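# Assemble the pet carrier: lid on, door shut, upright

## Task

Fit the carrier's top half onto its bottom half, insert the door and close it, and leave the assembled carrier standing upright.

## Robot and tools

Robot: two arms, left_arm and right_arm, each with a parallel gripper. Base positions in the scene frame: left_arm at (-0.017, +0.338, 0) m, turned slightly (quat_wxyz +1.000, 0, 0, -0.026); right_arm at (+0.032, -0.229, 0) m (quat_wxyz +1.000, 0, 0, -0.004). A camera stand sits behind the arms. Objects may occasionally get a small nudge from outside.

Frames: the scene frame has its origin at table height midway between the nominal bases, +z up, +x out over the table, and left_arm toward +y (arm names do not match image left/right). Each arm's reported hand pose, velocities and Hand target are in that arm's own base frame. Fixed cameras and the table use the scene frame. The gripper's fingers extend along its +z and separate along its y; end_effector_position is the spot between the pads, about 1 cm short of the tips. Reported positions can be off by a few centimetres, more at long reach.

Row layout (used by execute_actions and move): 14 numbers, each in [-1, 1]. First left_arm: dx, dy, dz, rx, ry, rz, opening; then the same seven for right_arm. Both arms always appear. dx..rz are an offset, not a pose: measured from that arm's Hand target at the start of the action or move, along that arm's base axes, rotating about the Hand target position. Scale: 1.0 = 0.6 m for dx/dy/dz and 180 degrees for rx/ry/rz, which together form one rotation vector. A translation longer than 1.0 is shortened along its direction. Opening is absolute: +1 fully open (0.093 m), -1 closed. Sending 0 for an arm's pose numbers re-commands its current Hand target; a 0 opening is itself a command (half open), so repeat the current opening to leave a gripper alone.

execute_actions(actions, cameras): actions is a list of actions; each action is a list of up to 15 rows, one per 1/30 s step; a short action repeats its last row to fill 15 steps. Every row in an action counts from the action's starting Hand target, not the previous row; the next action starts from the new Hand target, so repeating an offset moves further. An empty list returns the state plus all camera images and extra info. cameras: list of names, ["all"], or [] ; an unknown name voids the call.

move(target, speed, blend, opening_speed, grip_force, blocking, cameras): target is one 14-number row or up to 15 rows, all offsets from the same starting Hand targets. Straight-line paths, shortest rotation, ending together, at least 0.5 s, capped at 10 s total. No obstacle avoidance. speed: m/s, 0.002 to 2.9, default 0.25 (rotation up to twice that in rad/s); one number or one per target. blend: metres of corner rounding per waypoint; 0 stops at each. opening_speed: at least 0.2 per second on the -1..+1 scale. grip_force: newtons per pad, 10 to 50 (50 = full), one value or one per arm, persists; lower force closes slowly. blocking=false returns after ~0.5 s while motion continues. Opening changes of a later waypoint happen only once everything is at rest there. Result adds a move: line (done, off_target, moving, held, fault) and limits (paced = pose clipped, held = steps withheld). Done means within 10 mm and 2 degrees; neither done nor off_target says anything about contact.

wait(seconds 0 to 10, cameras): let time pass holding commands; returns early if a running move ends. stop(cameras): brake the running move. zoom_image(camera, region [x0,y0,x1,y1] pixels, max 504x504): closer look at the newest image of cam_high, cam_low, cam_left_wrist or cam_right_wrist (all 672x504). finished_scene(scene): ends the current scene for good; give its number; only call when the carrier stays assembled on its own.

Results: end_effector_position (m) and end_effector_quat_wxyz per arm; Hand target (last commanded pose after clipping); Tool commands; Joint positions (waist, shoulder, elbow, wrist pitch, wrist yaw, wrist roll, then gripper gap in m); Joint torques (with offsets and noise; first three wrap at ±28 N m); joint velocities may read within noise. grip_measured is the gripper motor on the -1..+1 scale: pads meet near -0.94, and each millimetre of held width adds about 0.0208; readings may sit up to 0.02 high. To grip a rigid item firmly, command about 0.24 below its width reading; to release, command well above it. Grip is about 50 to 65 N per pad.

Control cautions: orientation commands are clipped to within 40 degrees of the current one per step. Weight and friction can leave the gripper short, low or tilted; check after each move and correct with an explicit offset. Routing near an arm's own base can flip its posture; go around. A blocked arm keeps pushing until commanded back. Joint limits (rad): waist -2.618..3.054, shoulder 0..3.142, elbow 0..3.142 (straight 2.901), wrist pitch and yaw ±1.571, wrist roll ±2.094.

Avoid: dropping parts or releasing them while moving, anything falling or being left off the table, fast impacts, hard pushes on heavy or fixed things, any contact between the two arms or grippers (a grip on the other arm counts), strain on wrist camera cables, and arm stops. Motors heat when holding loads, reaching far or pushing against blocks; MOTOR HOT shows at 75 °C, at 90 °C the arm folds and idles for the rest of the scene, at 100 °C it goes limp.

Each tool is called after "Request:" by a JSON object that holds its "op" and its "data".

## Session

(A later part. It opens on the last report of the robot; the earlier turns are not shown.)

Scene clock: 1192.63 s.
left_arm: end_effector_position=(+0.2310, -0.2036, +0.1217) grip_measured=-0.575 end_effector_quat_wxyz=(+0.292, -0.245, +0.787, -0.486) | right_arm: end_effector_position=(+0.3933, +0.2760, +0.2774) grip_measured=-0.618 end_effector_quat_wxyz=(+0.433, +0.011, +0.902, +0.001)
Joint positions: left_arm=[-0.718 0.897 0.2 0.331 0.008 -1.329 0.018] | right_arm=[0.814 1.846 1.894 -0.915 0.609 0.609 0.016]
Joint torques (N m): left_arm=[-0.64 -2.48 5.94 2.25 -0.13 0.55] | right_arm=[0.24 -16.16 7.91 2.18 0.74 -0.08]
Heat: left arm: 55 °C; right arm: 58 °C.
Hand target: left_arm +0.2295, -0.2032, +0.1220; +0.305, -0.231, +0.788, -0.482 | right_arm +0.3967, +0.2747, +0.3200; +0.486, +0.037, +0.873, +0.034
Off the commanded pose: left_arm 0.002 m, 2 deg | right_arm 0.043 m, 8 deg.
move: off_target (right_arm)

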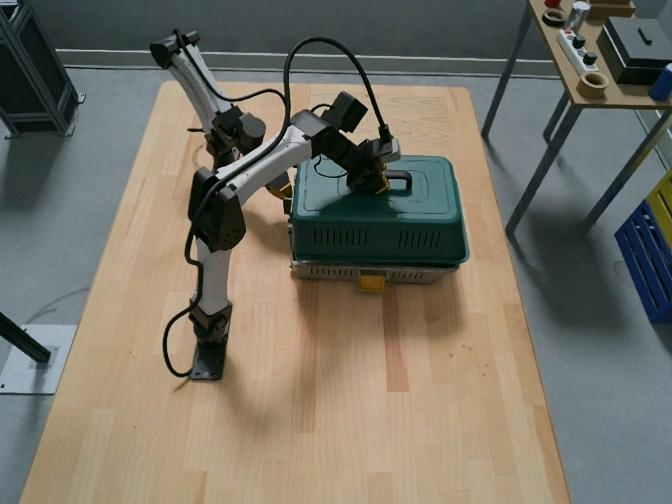

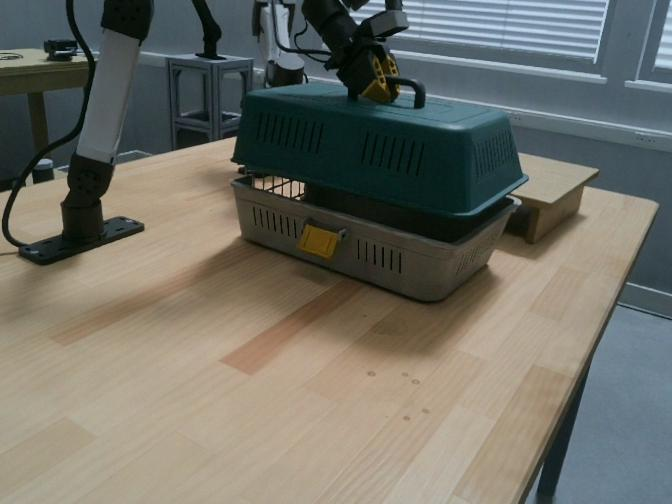

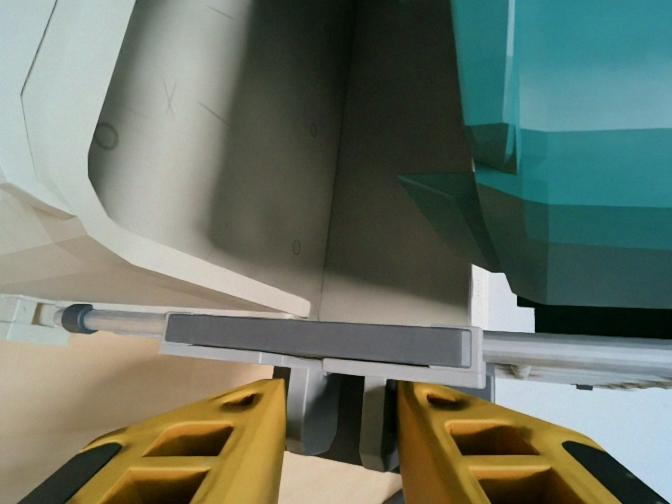

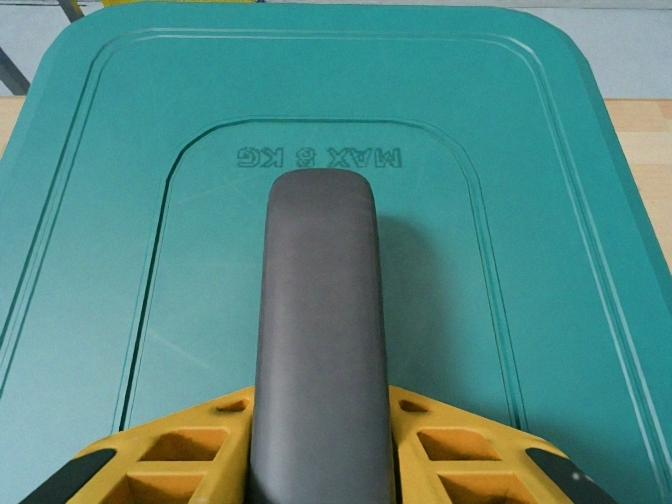

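Request:
{"op": "move", "data": {"target": [0,0,0,0.0,0,0,-0.6,-0.012,0.006,-0.032,0,0,0.0,-1], "cameras": ["all"], "speed": 0.04}}

Request:
{"op": "zoom_image", "data": {"camera": "cam_low", "region": [200, 30, 540, 310]}}

Request:
{"op": "zoom_image", "data": {"camera": "cam_high", "region": [260, 120, 490, 300]}}

Request:
{"op": "zoom_image", "data": {"camera": "cam_high", "region": [270, 190, 320, 280]}}

Scene clock: 1198.70 s.
left_arm: end_effector_position=(+0.2310, -0.2036, +0.1218) grip_measured=-0.575 end_effector_quat_wxyz=(+0.292, -0.245, +0.787, -0.485) | right_arm: end_effector_position=(+0.3859, +0.2782, +0.2594) grip_measured=-0.618 end_effector_quat_wxyz=(+0.434, +0.007, +0.901, -0.001)
Joint positions: left_arm=[-0.718 0.897 0.2 0.331 0.008 -1.327 0.018] | right_arm=[0.833 1.813 1.779 -0.84 0.624 0.616 0.016]
Joint torques (N m): left_arm=[-0.57 -2.59 5.89 2.28 -0.14 0.56] | right_arm=[0.28 -15.92 8.09 2.13 0.74 0.03]
Heat: left arm: 56 °C; right arm: 57 °C.
Hand target: left_arm +0.2295, -0.2032, +0.1220; +0.305, -0.231, +0.788, -0.482 | right_arm +0.3896, +0.2781, +0.3009; +0.486, +0.037, +0.873, +0.034
Off the commanded pose: left_arm 0.002 m, 2 deg | right_arm 0.042 m, 9 deg.
move: off_target (right_arm)

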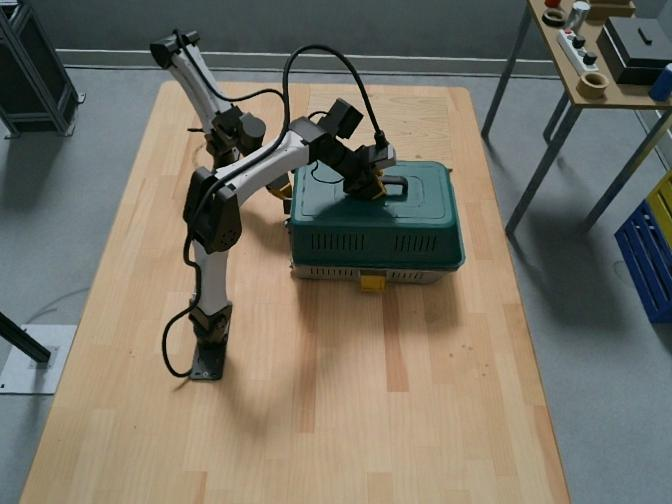

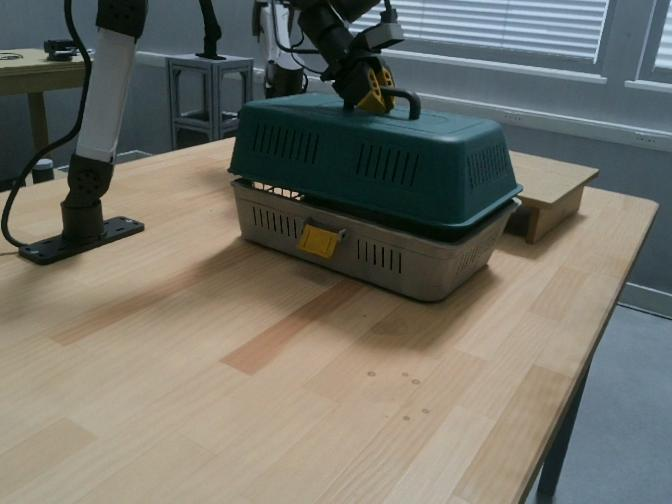

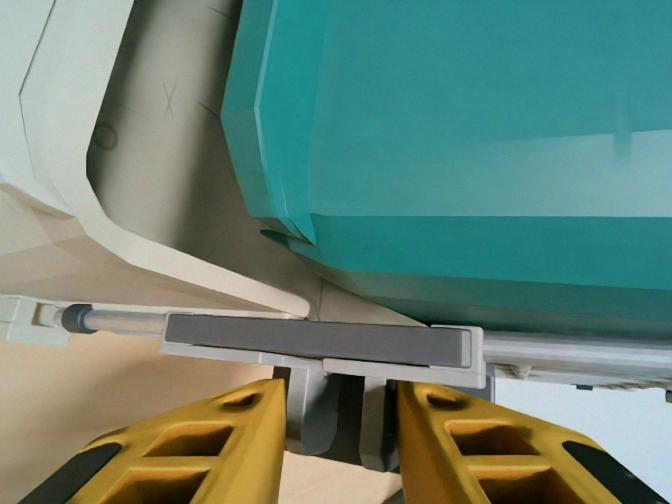

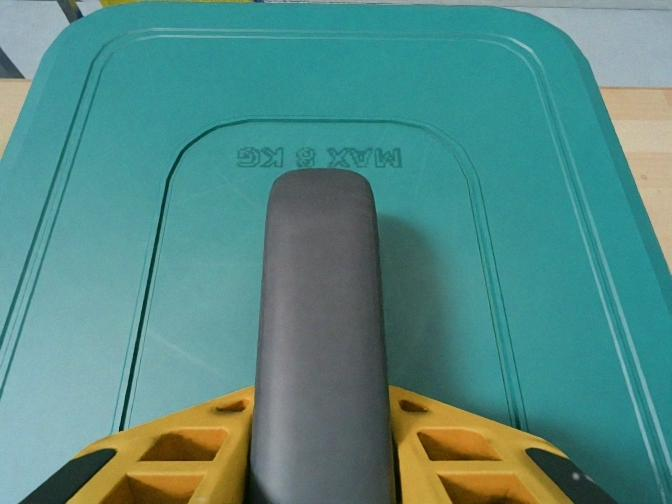

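Scaled by 1.482 from the camera's 672x504 image, which has a finer 960x720 frame.

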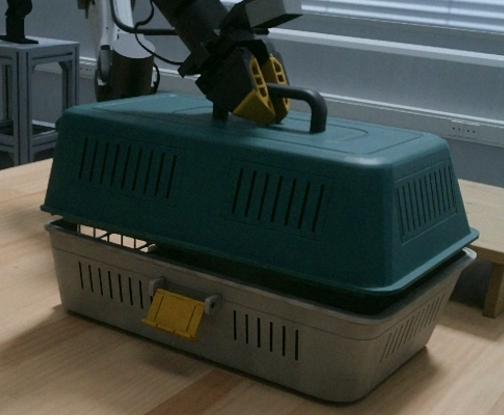

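Scaled by 2.191 from the camera's 672x504 image, which has a finer 960x720 frame.

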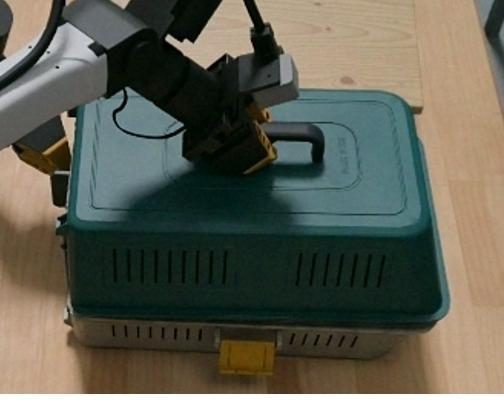

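Scaled by 5.600 from the camera's 672x504 image, which has a finer 960x720 frame.

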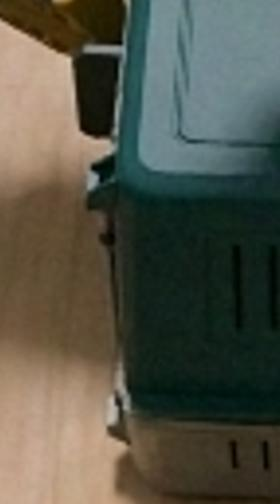

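Request:
{"op": "move", "data": {"target": [0,0,0,0.0,0,0,-0.6,-0.002,0.002,-0.022,0,0,0.0,-1], "cameras": ["cam_left_wrist","cam_low","cam_high"], "speed": 0.03}}

Request:
{"op": "zoom_image", "data": {"camera": "cam_low", "region": [200, 30, 540, 310]}}

Request:
{"op": "zoom_image", "data": {"camera": "cam_high", "region": [270, 190, 320, 280]}}

Scene clock: 1211.83 s.
left_arm: end_effector_position=(+0.2310, -0.2036, +0.1218) grip_measured=-0.575 end_effector_quat_wxyz=(+0.293, -0.245, +0.787, -0.485) | right_arm: end_effector_position=(+0.3858, +0.2774, +0.2463) grip_measured=-0.618 end_effector_quat_wxyz=(+0.436, +0.010, +0.900, -0.004)
Joint positions: left_arm=[-0.718 0.897 0.2 0.331 0.008 -1.327 0.018] | right_arm=[0.835 1.804 1.713 -0.785 0.633 0.621 0.016]
Joint torques (N m): left_arm=[-0.66 -2.59 6.01 2.24 -0.12 0.53] | right_arm=[0.58 -16.03 8.06 2.14 0.69 0]
Heat: left arm: 57 °C; right arm: 60 °C.
Hand target: left_arm +0.2295, -0.2032, +0.1220; +0.305, -0.231, +0.788, -0.482 | right_arm +0.3884, +0.2794, +0.2876; +0.486, +0.037, +0.873, +0.034
Off the commanded pose: left_arm 0.002 m, 2 deg | right_arm 0.042 m, 8 deg.
move: off_target (right_arm)
Images, in order (width x height): cam_high 672x504, cam_low 672x504, cam_left_wrist 672x504.

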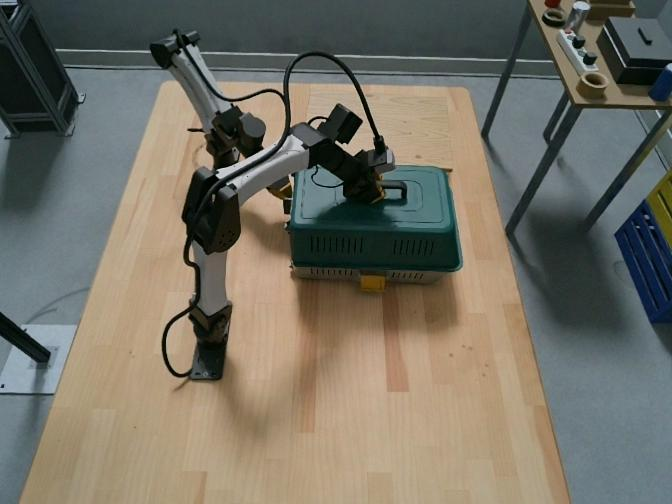

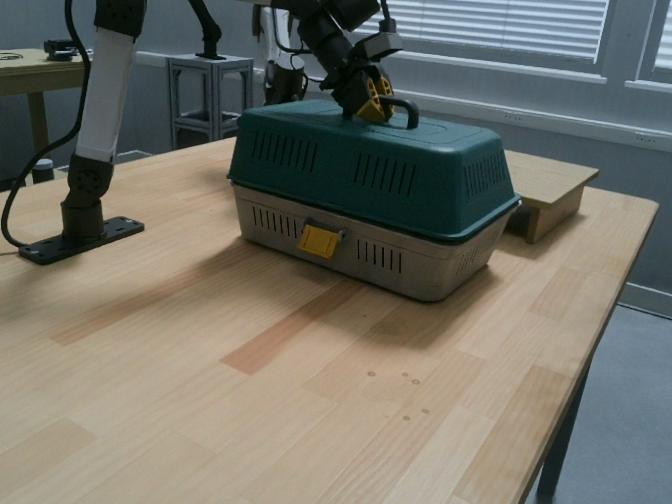

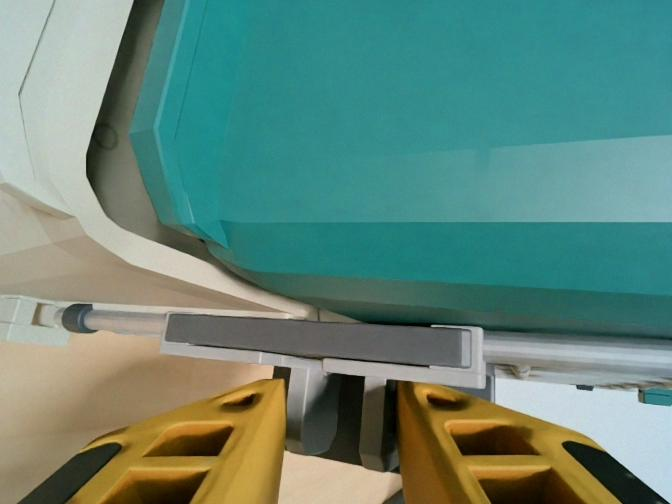

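Scaled by 1.482 from the camera's 672x504 image, which has a finer 960x720 frame.

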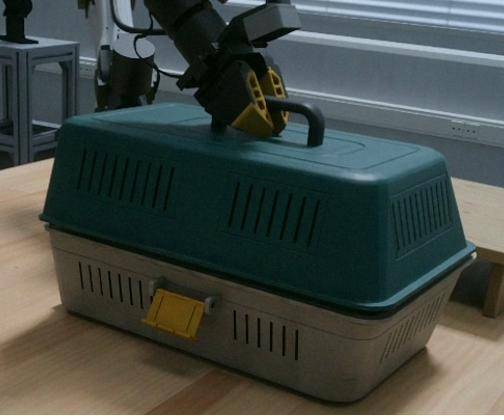

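Scaled by 5.600 from the camera's 672x504 image, which has a finer 960x720 frame.

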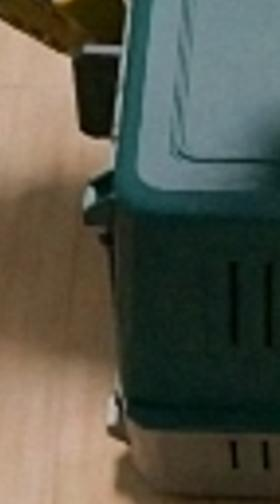

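Request:
{"op": "move", "data": {"target": [0,0,0,0.0,0,0,-0.6,0.002,0.0,-0.010,0,0,0.0,-1], "cameras": ["cam_left_wrist","cam_high","cam_low"], "speed": 0.03}}

Request:
{"op": "zoom_image", "data": {"camera": "cam_high", "region": [270, 190, 320, 280]}}

Request:
{"op": "zoom_image", "data": {"camera": "cam_low", "region": [200, 30, 540, 310]}}

Scene clock: 1216.00 s.
left_arm: end_effector_position=(+0.2310, -0.2037, +0.1219) grip_measured=-0.575 end_effector_quat_wxyz=(+0.293, -0.244, +0.787, -0.485) | right_arm: end_effector_position=(+0.3866, +0.2771, +0.2455) grip_measured=-0.618 end_effector_quat_wxyz=(+0.441, +0.013, +0.897, -0.002)
Joint positions: left_arm=[-0.718 0.897 0.2 0.332 0.008 -1.326 0.018] | right_arm=[0.835 1.797 1.691 -0.759 0.639 0.62 0.016]
Joint torques (N m): left_arm=[-0.62 -2.66 5.94 2.26 -0.12 0.56] | right_arm=[0.38 -15.27 7.79 2.14 0.61 0]
Heat: left arm: 57 °C; right arm: 61 °C.
Hand target: left_arm +0.2295, -0.2032, +0.1220; +0.305, -0.231, +0.788, -0.482 | right_arm +0.3896, +0.2794, +0.2817; +0.486, +0.037, +0.873, +0.034
Off the commanded pose: left_arm 0.002 m, 2 deg | right_arm 0.036 m, 8 deg.
move: off_target (right_arm)
Images, in order (width x height): cam_high 672x504, cam_low 672x504, cam_left_wrist 672x504.

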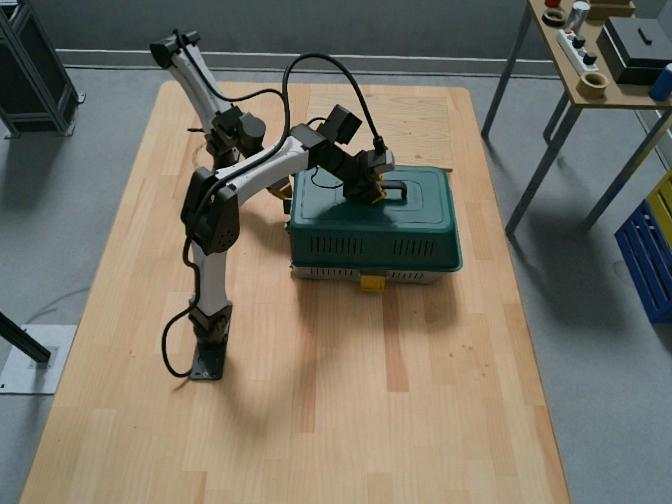

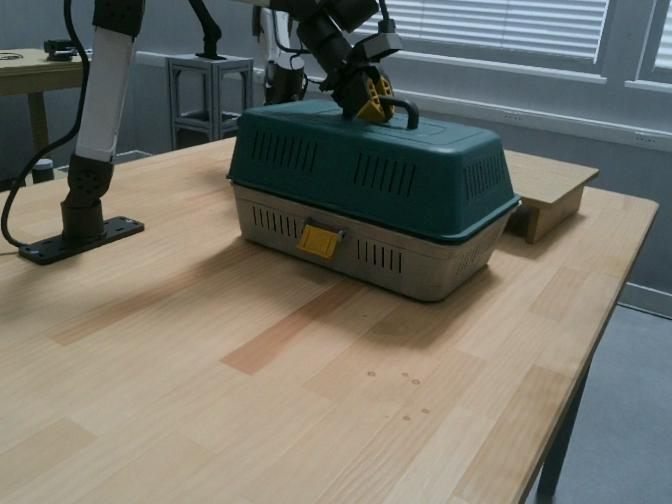

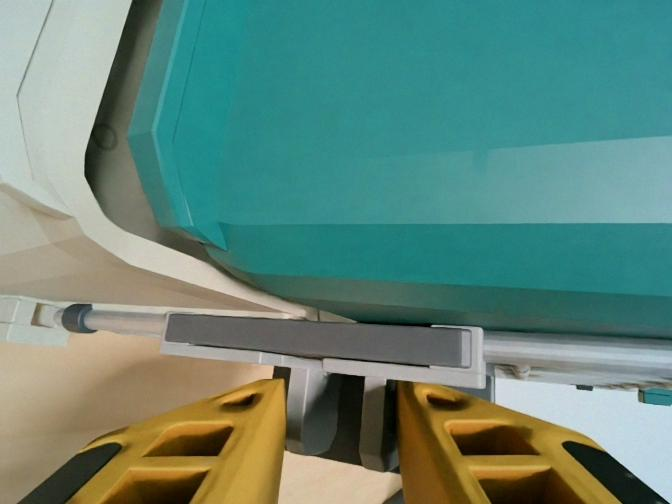

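Scaled by 5.600 from the camera's 672x504 image, which has a finer 960x720 frame.

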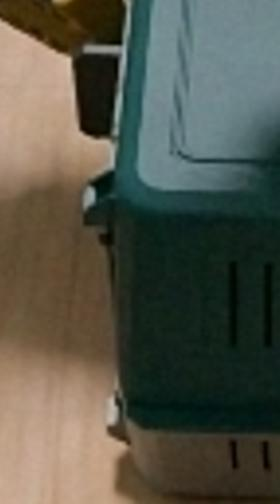

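Scaled by 1.482 from the camera's 672x504 image, which has a finer 960x720 frame.

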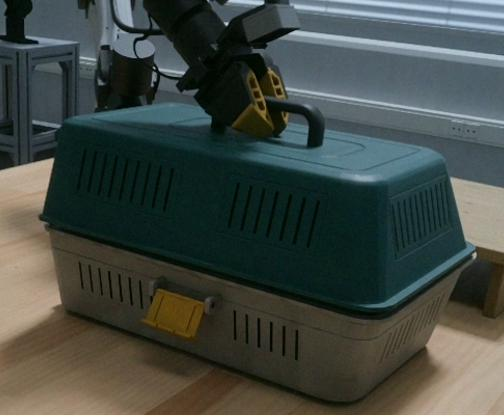

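Request:
{"op": "move", "data": {"target": [0,0,0,0.0,0,0,-0.6,0.0,0.0,0.004,-0.025,0,0.0,-1], "cameras": ["cam_left_wrist","cam_high","cam_low"], "speed": 0.03}}

Request:
{"op": "zoom_image", "data": {"camera": "cam_high", "region": [270, 190, 320, 280]}}

Request:
{"op": "zoom_image", "data": {"camera": "cam_low", "region": [200, 30, 540, 310]}}

Scene clock: 1223.77 s.
left_arm: end_effector_position=(+0.2310, -0.2037, +0.1219) grip_measured=-0.575 end_effector_quat_wxyz=(+0.293, -0.244, +0.787, -0.485) | right_arm: end_effector_position=(+0.3843, +0.2761, +0.2474) grip_measured=-0.618 end_effector_quat_wxyz=(+0.447, +0.007, +0.894, -0.016)
Joint positions: left_arm=[-0.718 0.897 0.2 0.332 0.008 -1.326 0.018] | right_arm=[0.846 1.796 1.691 -0.766 0.671 0.608 0.016]
Joint torques (N m): left_arm=[-0.62 -2.58 5.96 2.25 -0.14 0.51] | right_arm=[0.5 -12.34 12.37 1.71 0.76 -0.28]
Heat: left arm: 57 °C; right arm: 61 °C.
Hand target: left_arm +0.2295, -0.2032, +0.1219; +0.305, -0.231, +0.788, -0.482 | right_arm +0.3896, +0.2794, +0.2841; +0.487, +0.018, +0.873, +0.000
Off the commanded pose: left_arm 0.002 m, 2 deg | right_arm 0.037 m, 6 deg.
move: off_target (right_arm)
Images, in order (width x height): cam_high 672x504, cam_low 672x504, cam_left_wrist 672x504.

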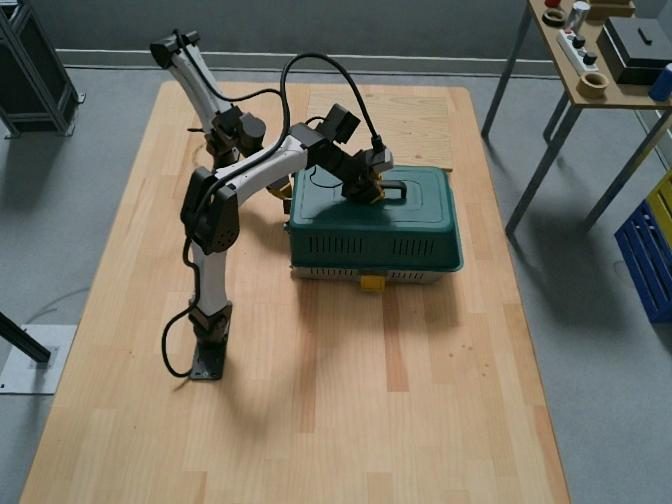

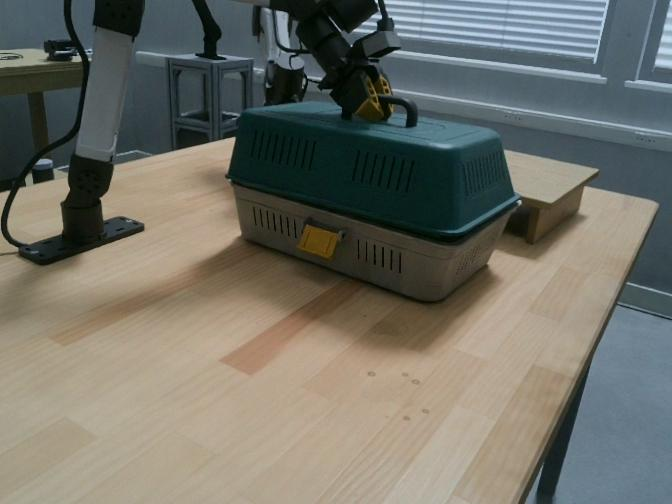

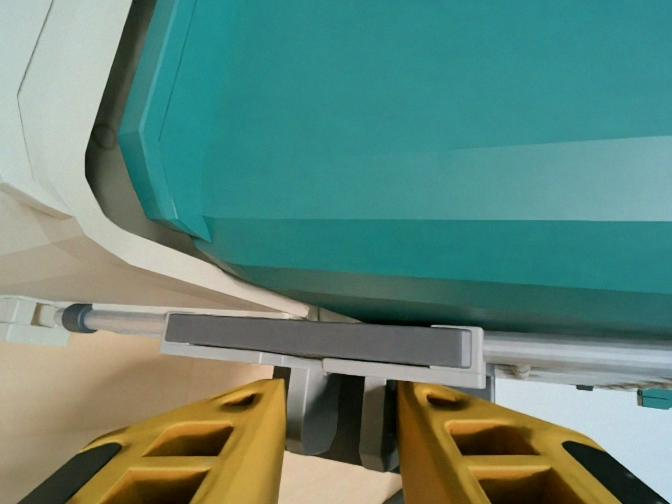

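Scaled by 5.600 from the camera's 672x504 image, which has a finer 960x720 frame.

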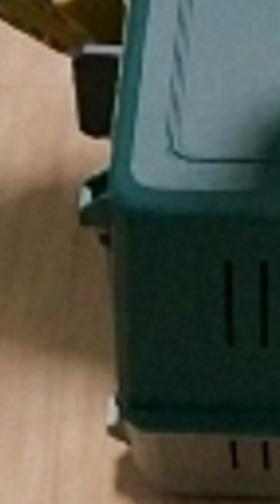

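Scaled by 1.482 from the camera's 672x504 image, which has a finer 960x720 frame.

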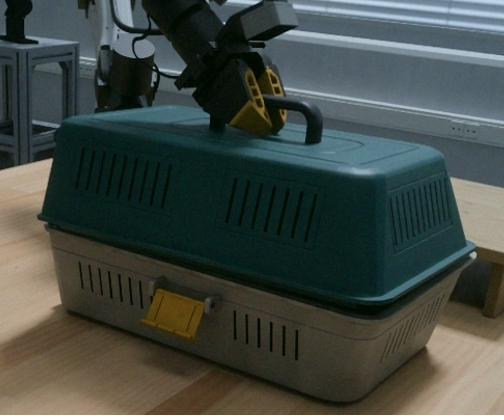

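Request:
{"op": "move", "data": {"target": [0,0,0,0.0,0,0,-0.6,0.007,0.004,-0.012,-0.012,0,0.0,-1], "cameras": ["cam_left_wrist","cam_high","cam_low"], "speed": 0.03}}

Request:
{"op": "zoom_image", "data": {"camera": "cam_high", "region": [270, 190, 320, 280]}}

Request:
{"op": "zoom_image", "data": {"camera": "cam_low", "region": [200, 30, 540, 310]}}

Scene clock: 1228.17 s.
left_arm: end_effector_position=(+0.2310, -0.2037, +0.1219) grip_measured=-0.575 end_effector_quat_wxyz=(+0.293, -0.244, +0.787, -0.485) | right_arm: end_effector_position=(+0.3855, +0.2755, +0.2459) grip_measured=-0.618 end_effector_quat_wxyz=(+0.450, +0.000, +0.893, -0.028)
Joint positions: left_arm=[-0.718 0.897 0.2 0.332 0.008 -1.326 0.018] | right_arm=[0.848 1.805 1.694 -0.767 0.689 0.592 0.016]
Joint torques (N m): left_arm=[-0.54 -2.66 6.06 2.26 -0.18 0.55] | right_arm=[0.5 -10.65 12.7 1.77 0.79 -0.33]
Heat: left arm: 57 °C; right arm: 59 °C.
Hand target: left_arm +0.2295, -0.2032, +0.1219; +0.305, -0.231, +0.788, -0.482 | right_arm +0.3937, +0.2818, +0.2769; +0.487, +0.009, +0.873, -0.017
Off the commanded pose: left_arm 0.002 m, 2 deg | right_arm 0.033 m, 5 deg.
move: off_target (right_arm)
Images, in order (width x height): cam_high 672x504, cam_low 672x504, cam_left_wrist 672x504.

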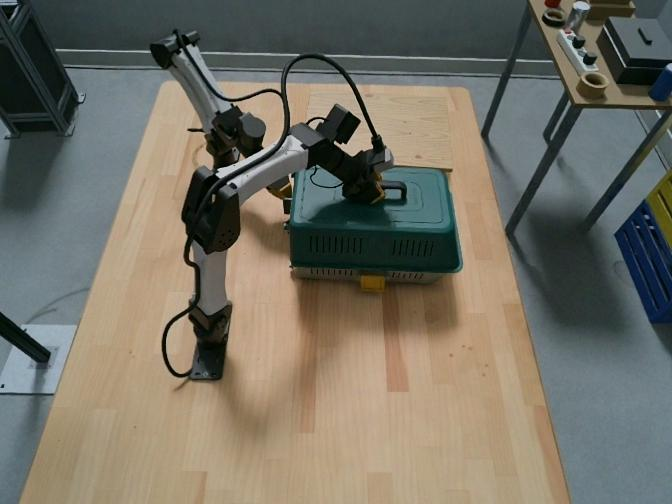

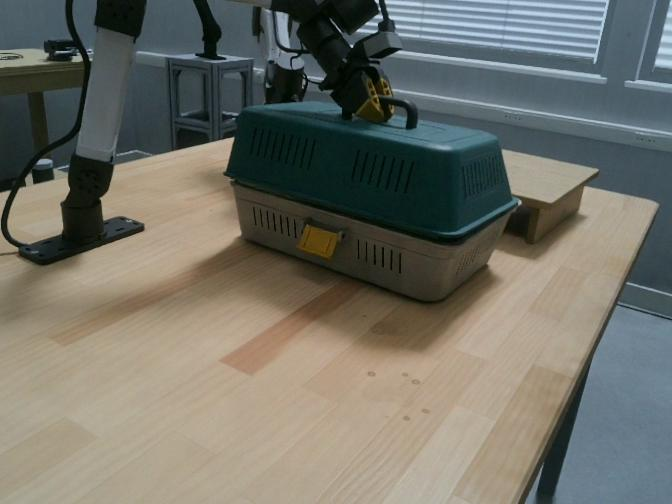

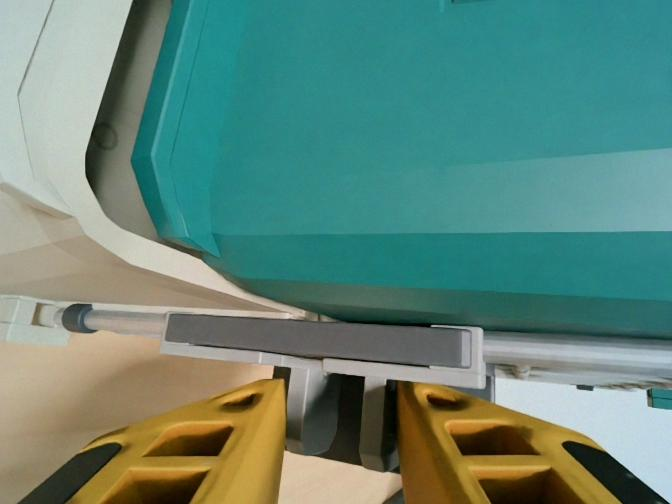

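Scaled by 5.600 from the camera's 672x504 image, which has a finer 960x720 frame.

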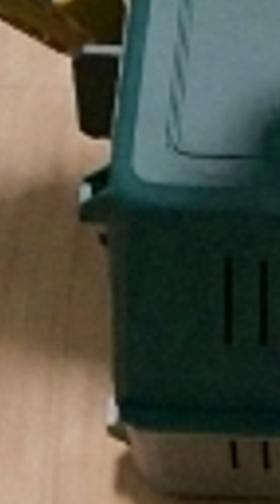

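Scaled by 1.482 from the camera's 672x504 image, which has a finer 960x720 frame.

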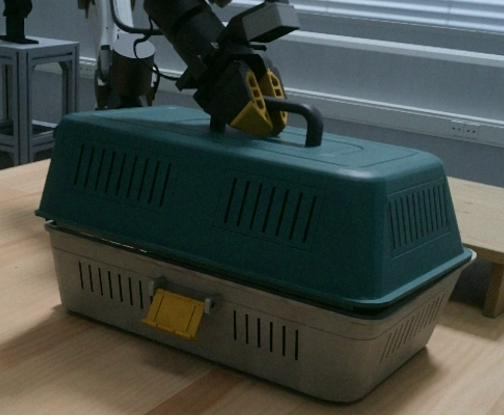

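Request:
{"op": "move", "data": {"target": [0,0,0,0.0,0,0,-0.6,0.012,0.002,-0.004,0,-0.012,0.008,-1], "cameras": ["cam_left_wrist","cam_high","cam_low"], "speed": 0.03}}

Request:
{"op": "zoom_image", "data": {"camera": "cam_high", "region": [270, 190, 320, 280]}}

Request:
{"op": "zoom_image", "data": {"camera": "cam_low", "region": [200, 30, 540, 310]}}

Scene clock: 1233.10 s.
left_arm: end_effector_position=(+0.2312, -0.2035, +0.1219) grip_measured=-0.575 end_effector_quat_wxyz=(+0.293, -0.245, +0.787, -0.485) | right_arm: end_effector_position=(+0.3919, +0.2832, +0.2520) grip_measured=-0.618 end_effector_quat_wxyz=(+0.467, -0.020, +0.884, -0.023)
Joint positions: left_arm=[-0.718 0.897 0.2 0.332 0.007 -1.326 0.018] | right_arm=[0.848 1.805 1.686 -0.697 0.686 0.521 0.016]
Joint torques (N m): left_arm=[-0.44 -2.55 6.06 2.26 -0.12 0.52] | right_arm=[-0.57 -11.97 7.99 2.19 0.74 -0.22]
Heat: left arm: 57 °C; right arm: 58 °C.
Hand target: left_arm +0.2295, -0.2031, +0.1219; +0.305, -0.231, +0.788, -0.482 | right_arm +0.4009, +0.2831, +0.2745; +0.504, -0.002, +0.864, -0.010
Off the commanded pose: left_arm 0.002 m, 2 deg | right_arm 0.024 m, 5 deg.
move: off_target (right_arm)
Images, in order (width x height): cam_high 672x504, cam_low 672x504, cam_left_wrist 672x504.

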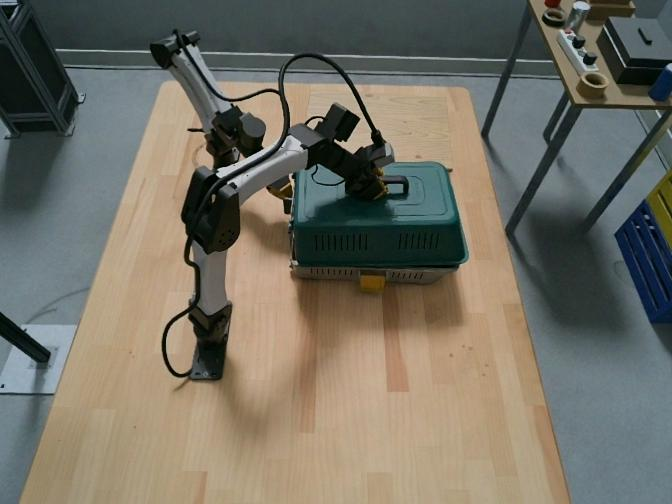

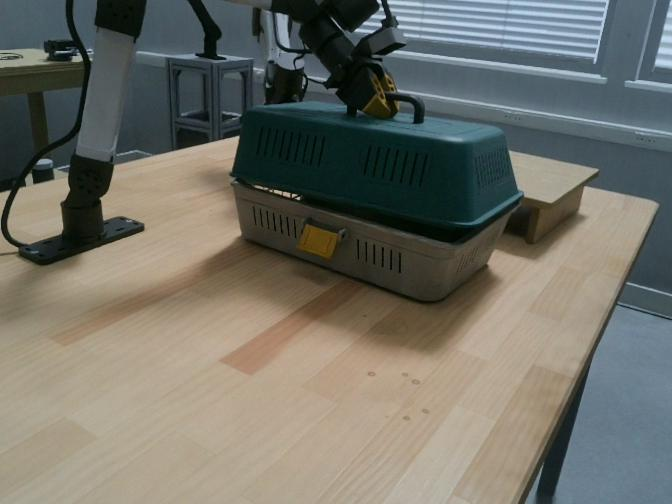

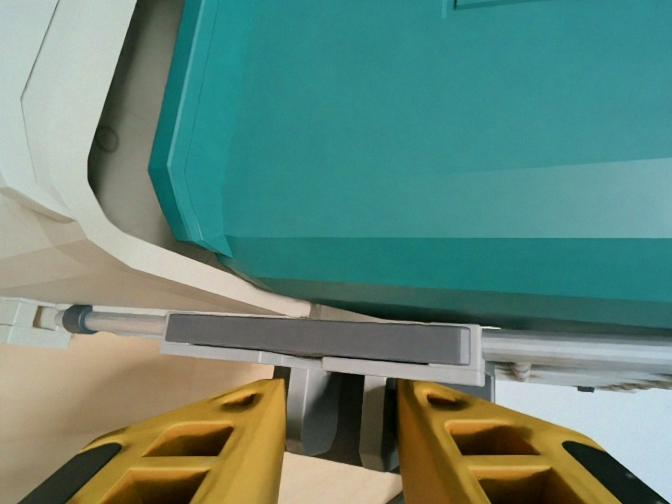

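Scaled by 5.600 from the camera's 672x504 image, which has a finer 960x720 frame.

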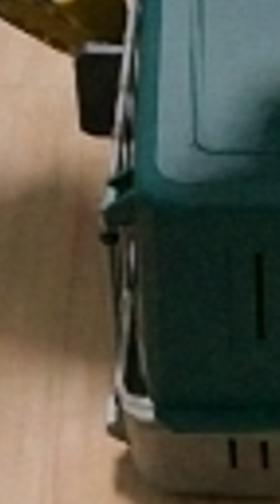

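Scaled by 1.482 from the camera's 672x504 image, which has a finer 960x720 frame.

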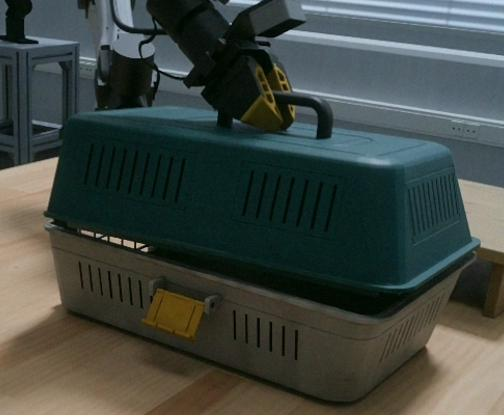

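Request:
{"op": "zoom_image", "data": {"camera": "cam_high", "region": [276, 212, 306, 242]}}

Request:
{"op": "move", "data": {"target": [0,0,0,0.0,0,0,-0.6,-0.011,0.01,0.006,0,0.0,0.0,-1], "cameras": ["cam_left_wrist","cam_high","cam_low"], "speed": 0.03}}

Request:
{"op": "zoom_image", "data": {"camera": "cam_high", "region": [276, 212, 306, 242]}}

Request:
{"op": "zoom_image", "data": {"camera": "cam_low", "region": [200, 30, 540, 310]}}

Scaled by 16.800 from the camera's 672x504 image, which has a finer 960x720 frame.

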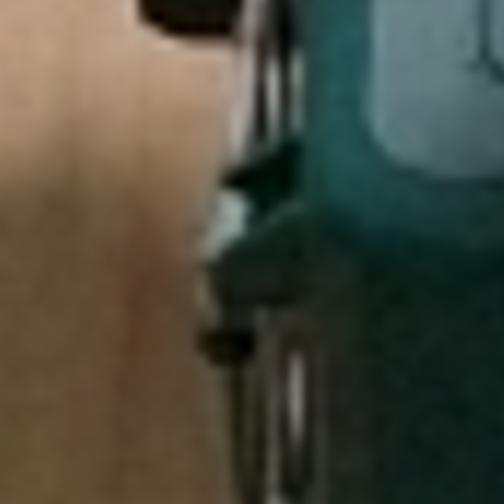

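Scene clock: 1239.27 s.
left_arm: end_effector_position=(+0.2309, -0.2031, +0.1209) grip_measured=-0.575 end_effector_quat_wxyz=(+0.293, -0.245, +0.787, -0.484) | right_arm: end_effector_position=(+0.3895, +0.2861, +0.2527) grip_measured=-0.618 end_effector_quat_wxyz=(+0.469, -0.023, +0.883, -0.023)
Joint positions: left_arm=[-0.718 0.897 0.197 0.332 0.006 -1.326 0.018] | right_arm=[0.858 1.805 1.686 -0.696 0.694 0.521 0.016]
Joint torques (N m): left_arm=[-0.46 -2.56 6.26 2.23 -0.13 0.51] | right_arm=[0.57 -11.58 9.92 1.95 0.8 -0.04]
Heat: left arm: 57 °C; right arm: 57 °C.
Hand target: left_arm +0.2295, -0.2032, +0.1220; +0.305, -0.231, +0.788, -0.482 | right_arm +0.3944, +0.2890, +0.2781; +0.504, -0.002, +0.864, -0.010
Off the commanded pose: left_arm 0.002 m, 2 deg | right_arm 0.026 m, 5 deg.
move: off_target (right_arm)
Images, in order (width x height): cam_high 672x504, cam_low 672x504, cam_left_wrist 672x504.

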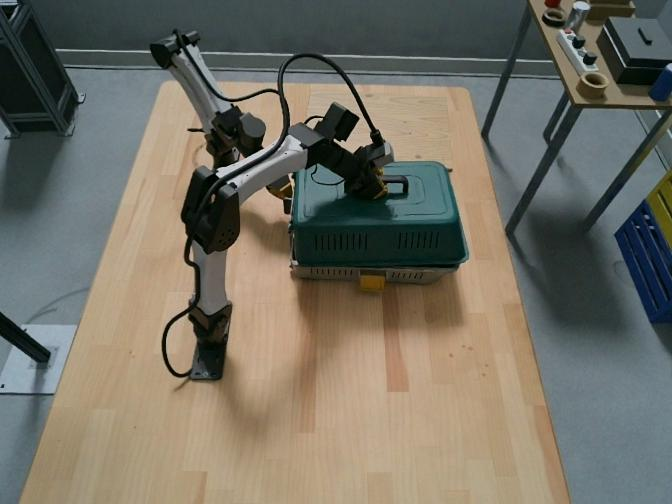

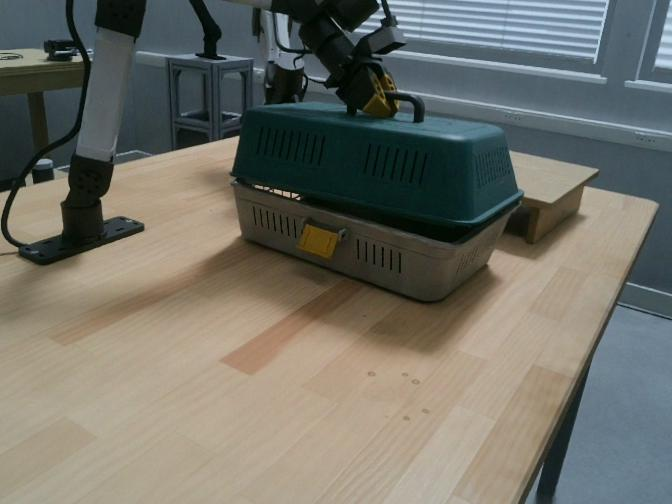

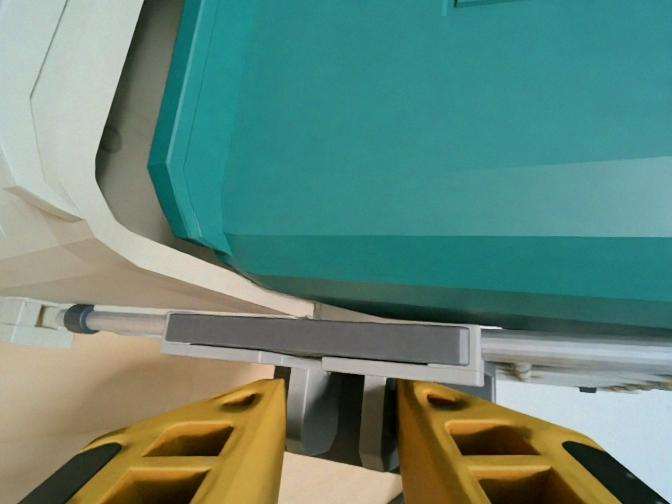

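Scaled by 16.800 from the camera's 672x504 image, which has a finer 960x720 frame.

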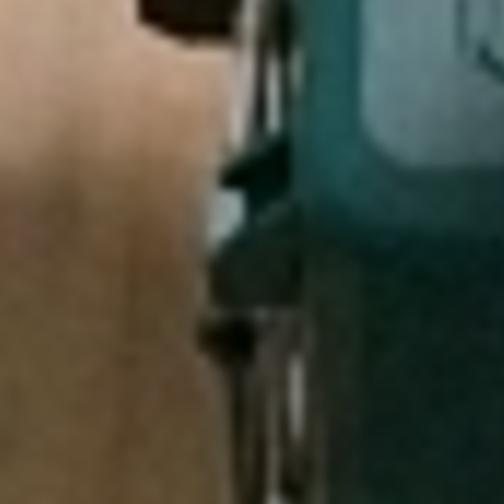

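Scaled by 1.482 from the camera's 672x504 image, which has a finer 960x720 frame.

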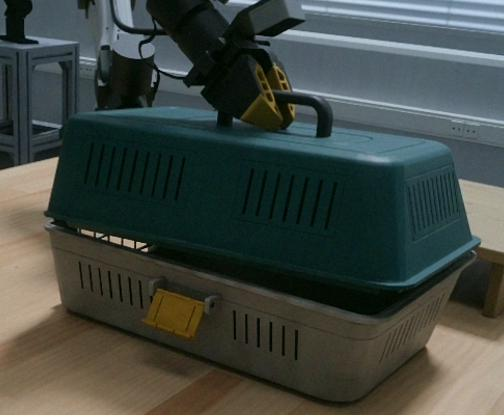

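Request:
{"op": "move", "data": {"target": [0,0,0,0.0,0,0,-0.6,-0.004,0.0,-0.02,-0.008,0.006,0.0,-1], "cameras": ["cam_left_wrist","cam_high","cam_low"], "speed": 0.03}}

Request:
{"op": "zoom_image", "data": {"camera": "cam_high", "region": [276, 212, 306, 242]}}

Request:
{"op": "zoom_image", "data": {"camera": "cam_low", "region": [200, 30, 540, 310]}}

Scene clock: 1248.23 s.
left_arm: end_effector_position=(+0.2310, -0.2031, +0.1209) grip_measured=-0.575 end_effector_quat_wxyz=(+0.293, -0.245, +0.787, -0.484) | right_arm: end_effector_position=(+0.3891, +0.2859, +0.2533) grip_measured=-0.618 end_effector_quat_wxyz=(+0.471, -0.023, +0.882, -0.026)
Joint positions: left_arm=[-0.718 0.897 0.197 0.332 0.006 -1.326 0.018] | right_arm=[0.861 1.805 1.686 -0.696 0.702 0.521 0.016]
Joint torques (N m): left_arm=[-0.57 -2.59 6.23 2.24 -0.11 0.55] | right_arm=[0.79 -10.56 8.25 1.9 0.75 -0.02]
Heat: left arm: 56 °C; right arm: 57 °C.
Hand target: left_arm +0.2295, -0.2032, +0.1220; +0.305, -0.231, +0.788, -0.482 | right_arm +0.3920, +0.2889, +0.2662; +0.496, -0.008, +0.868, -0.021
Off the commanded pose: left_arm 0.002 m, 2 deg | right_arm 0.013 m, 4 deg.
move: off_target (right_arm)
Images, in order (width x height): cam_high 672x504, cam_low 672x504, cam_left_wrist 672x504.

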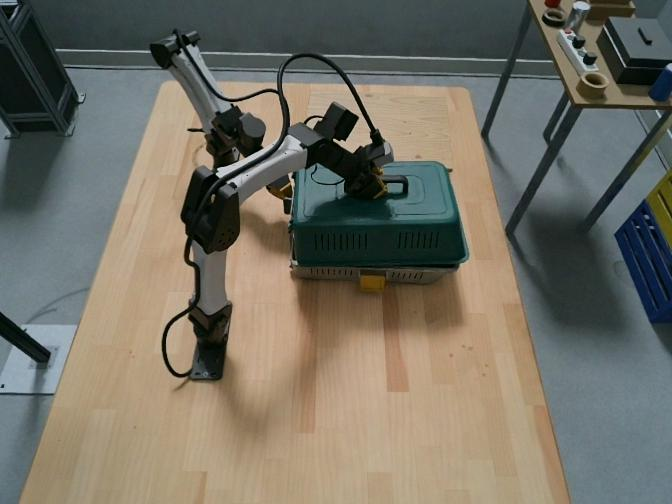

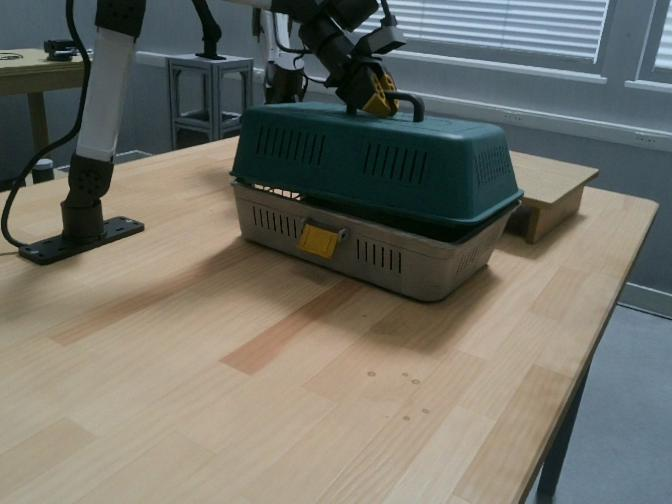

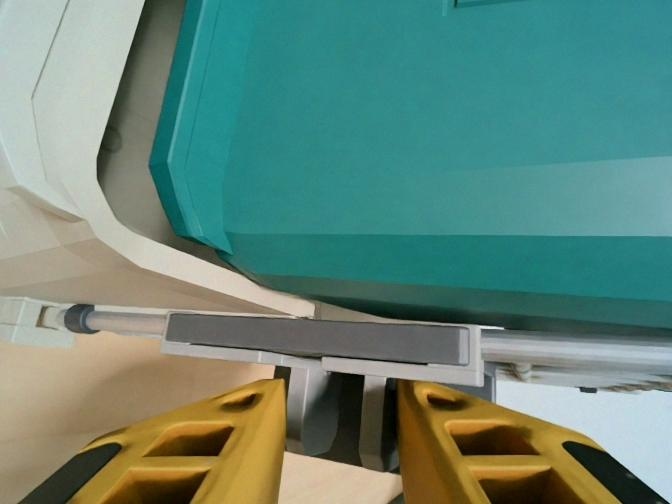

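Scaled by 16.800 from the camera's 672x504 image, which has a finer 960x720 frame.

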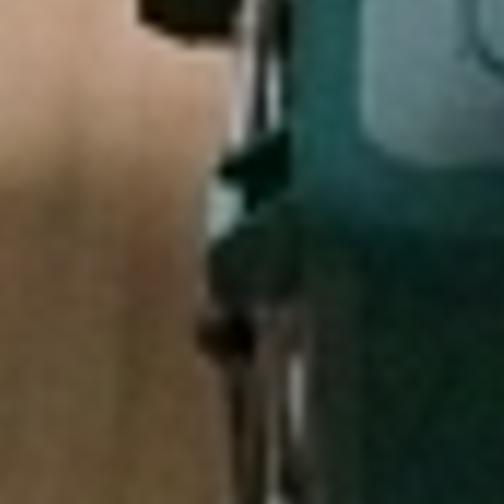

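Scaled by 1.482 from the camera's 672x504 image, which has a finer 960x720 frame.

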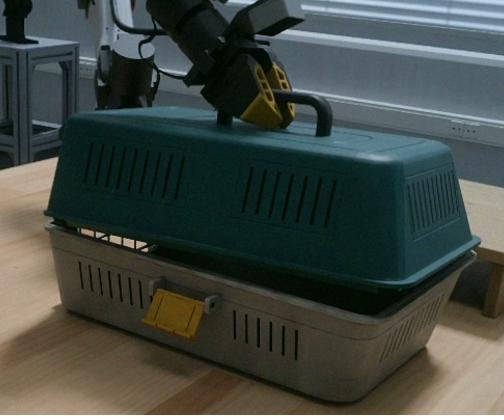

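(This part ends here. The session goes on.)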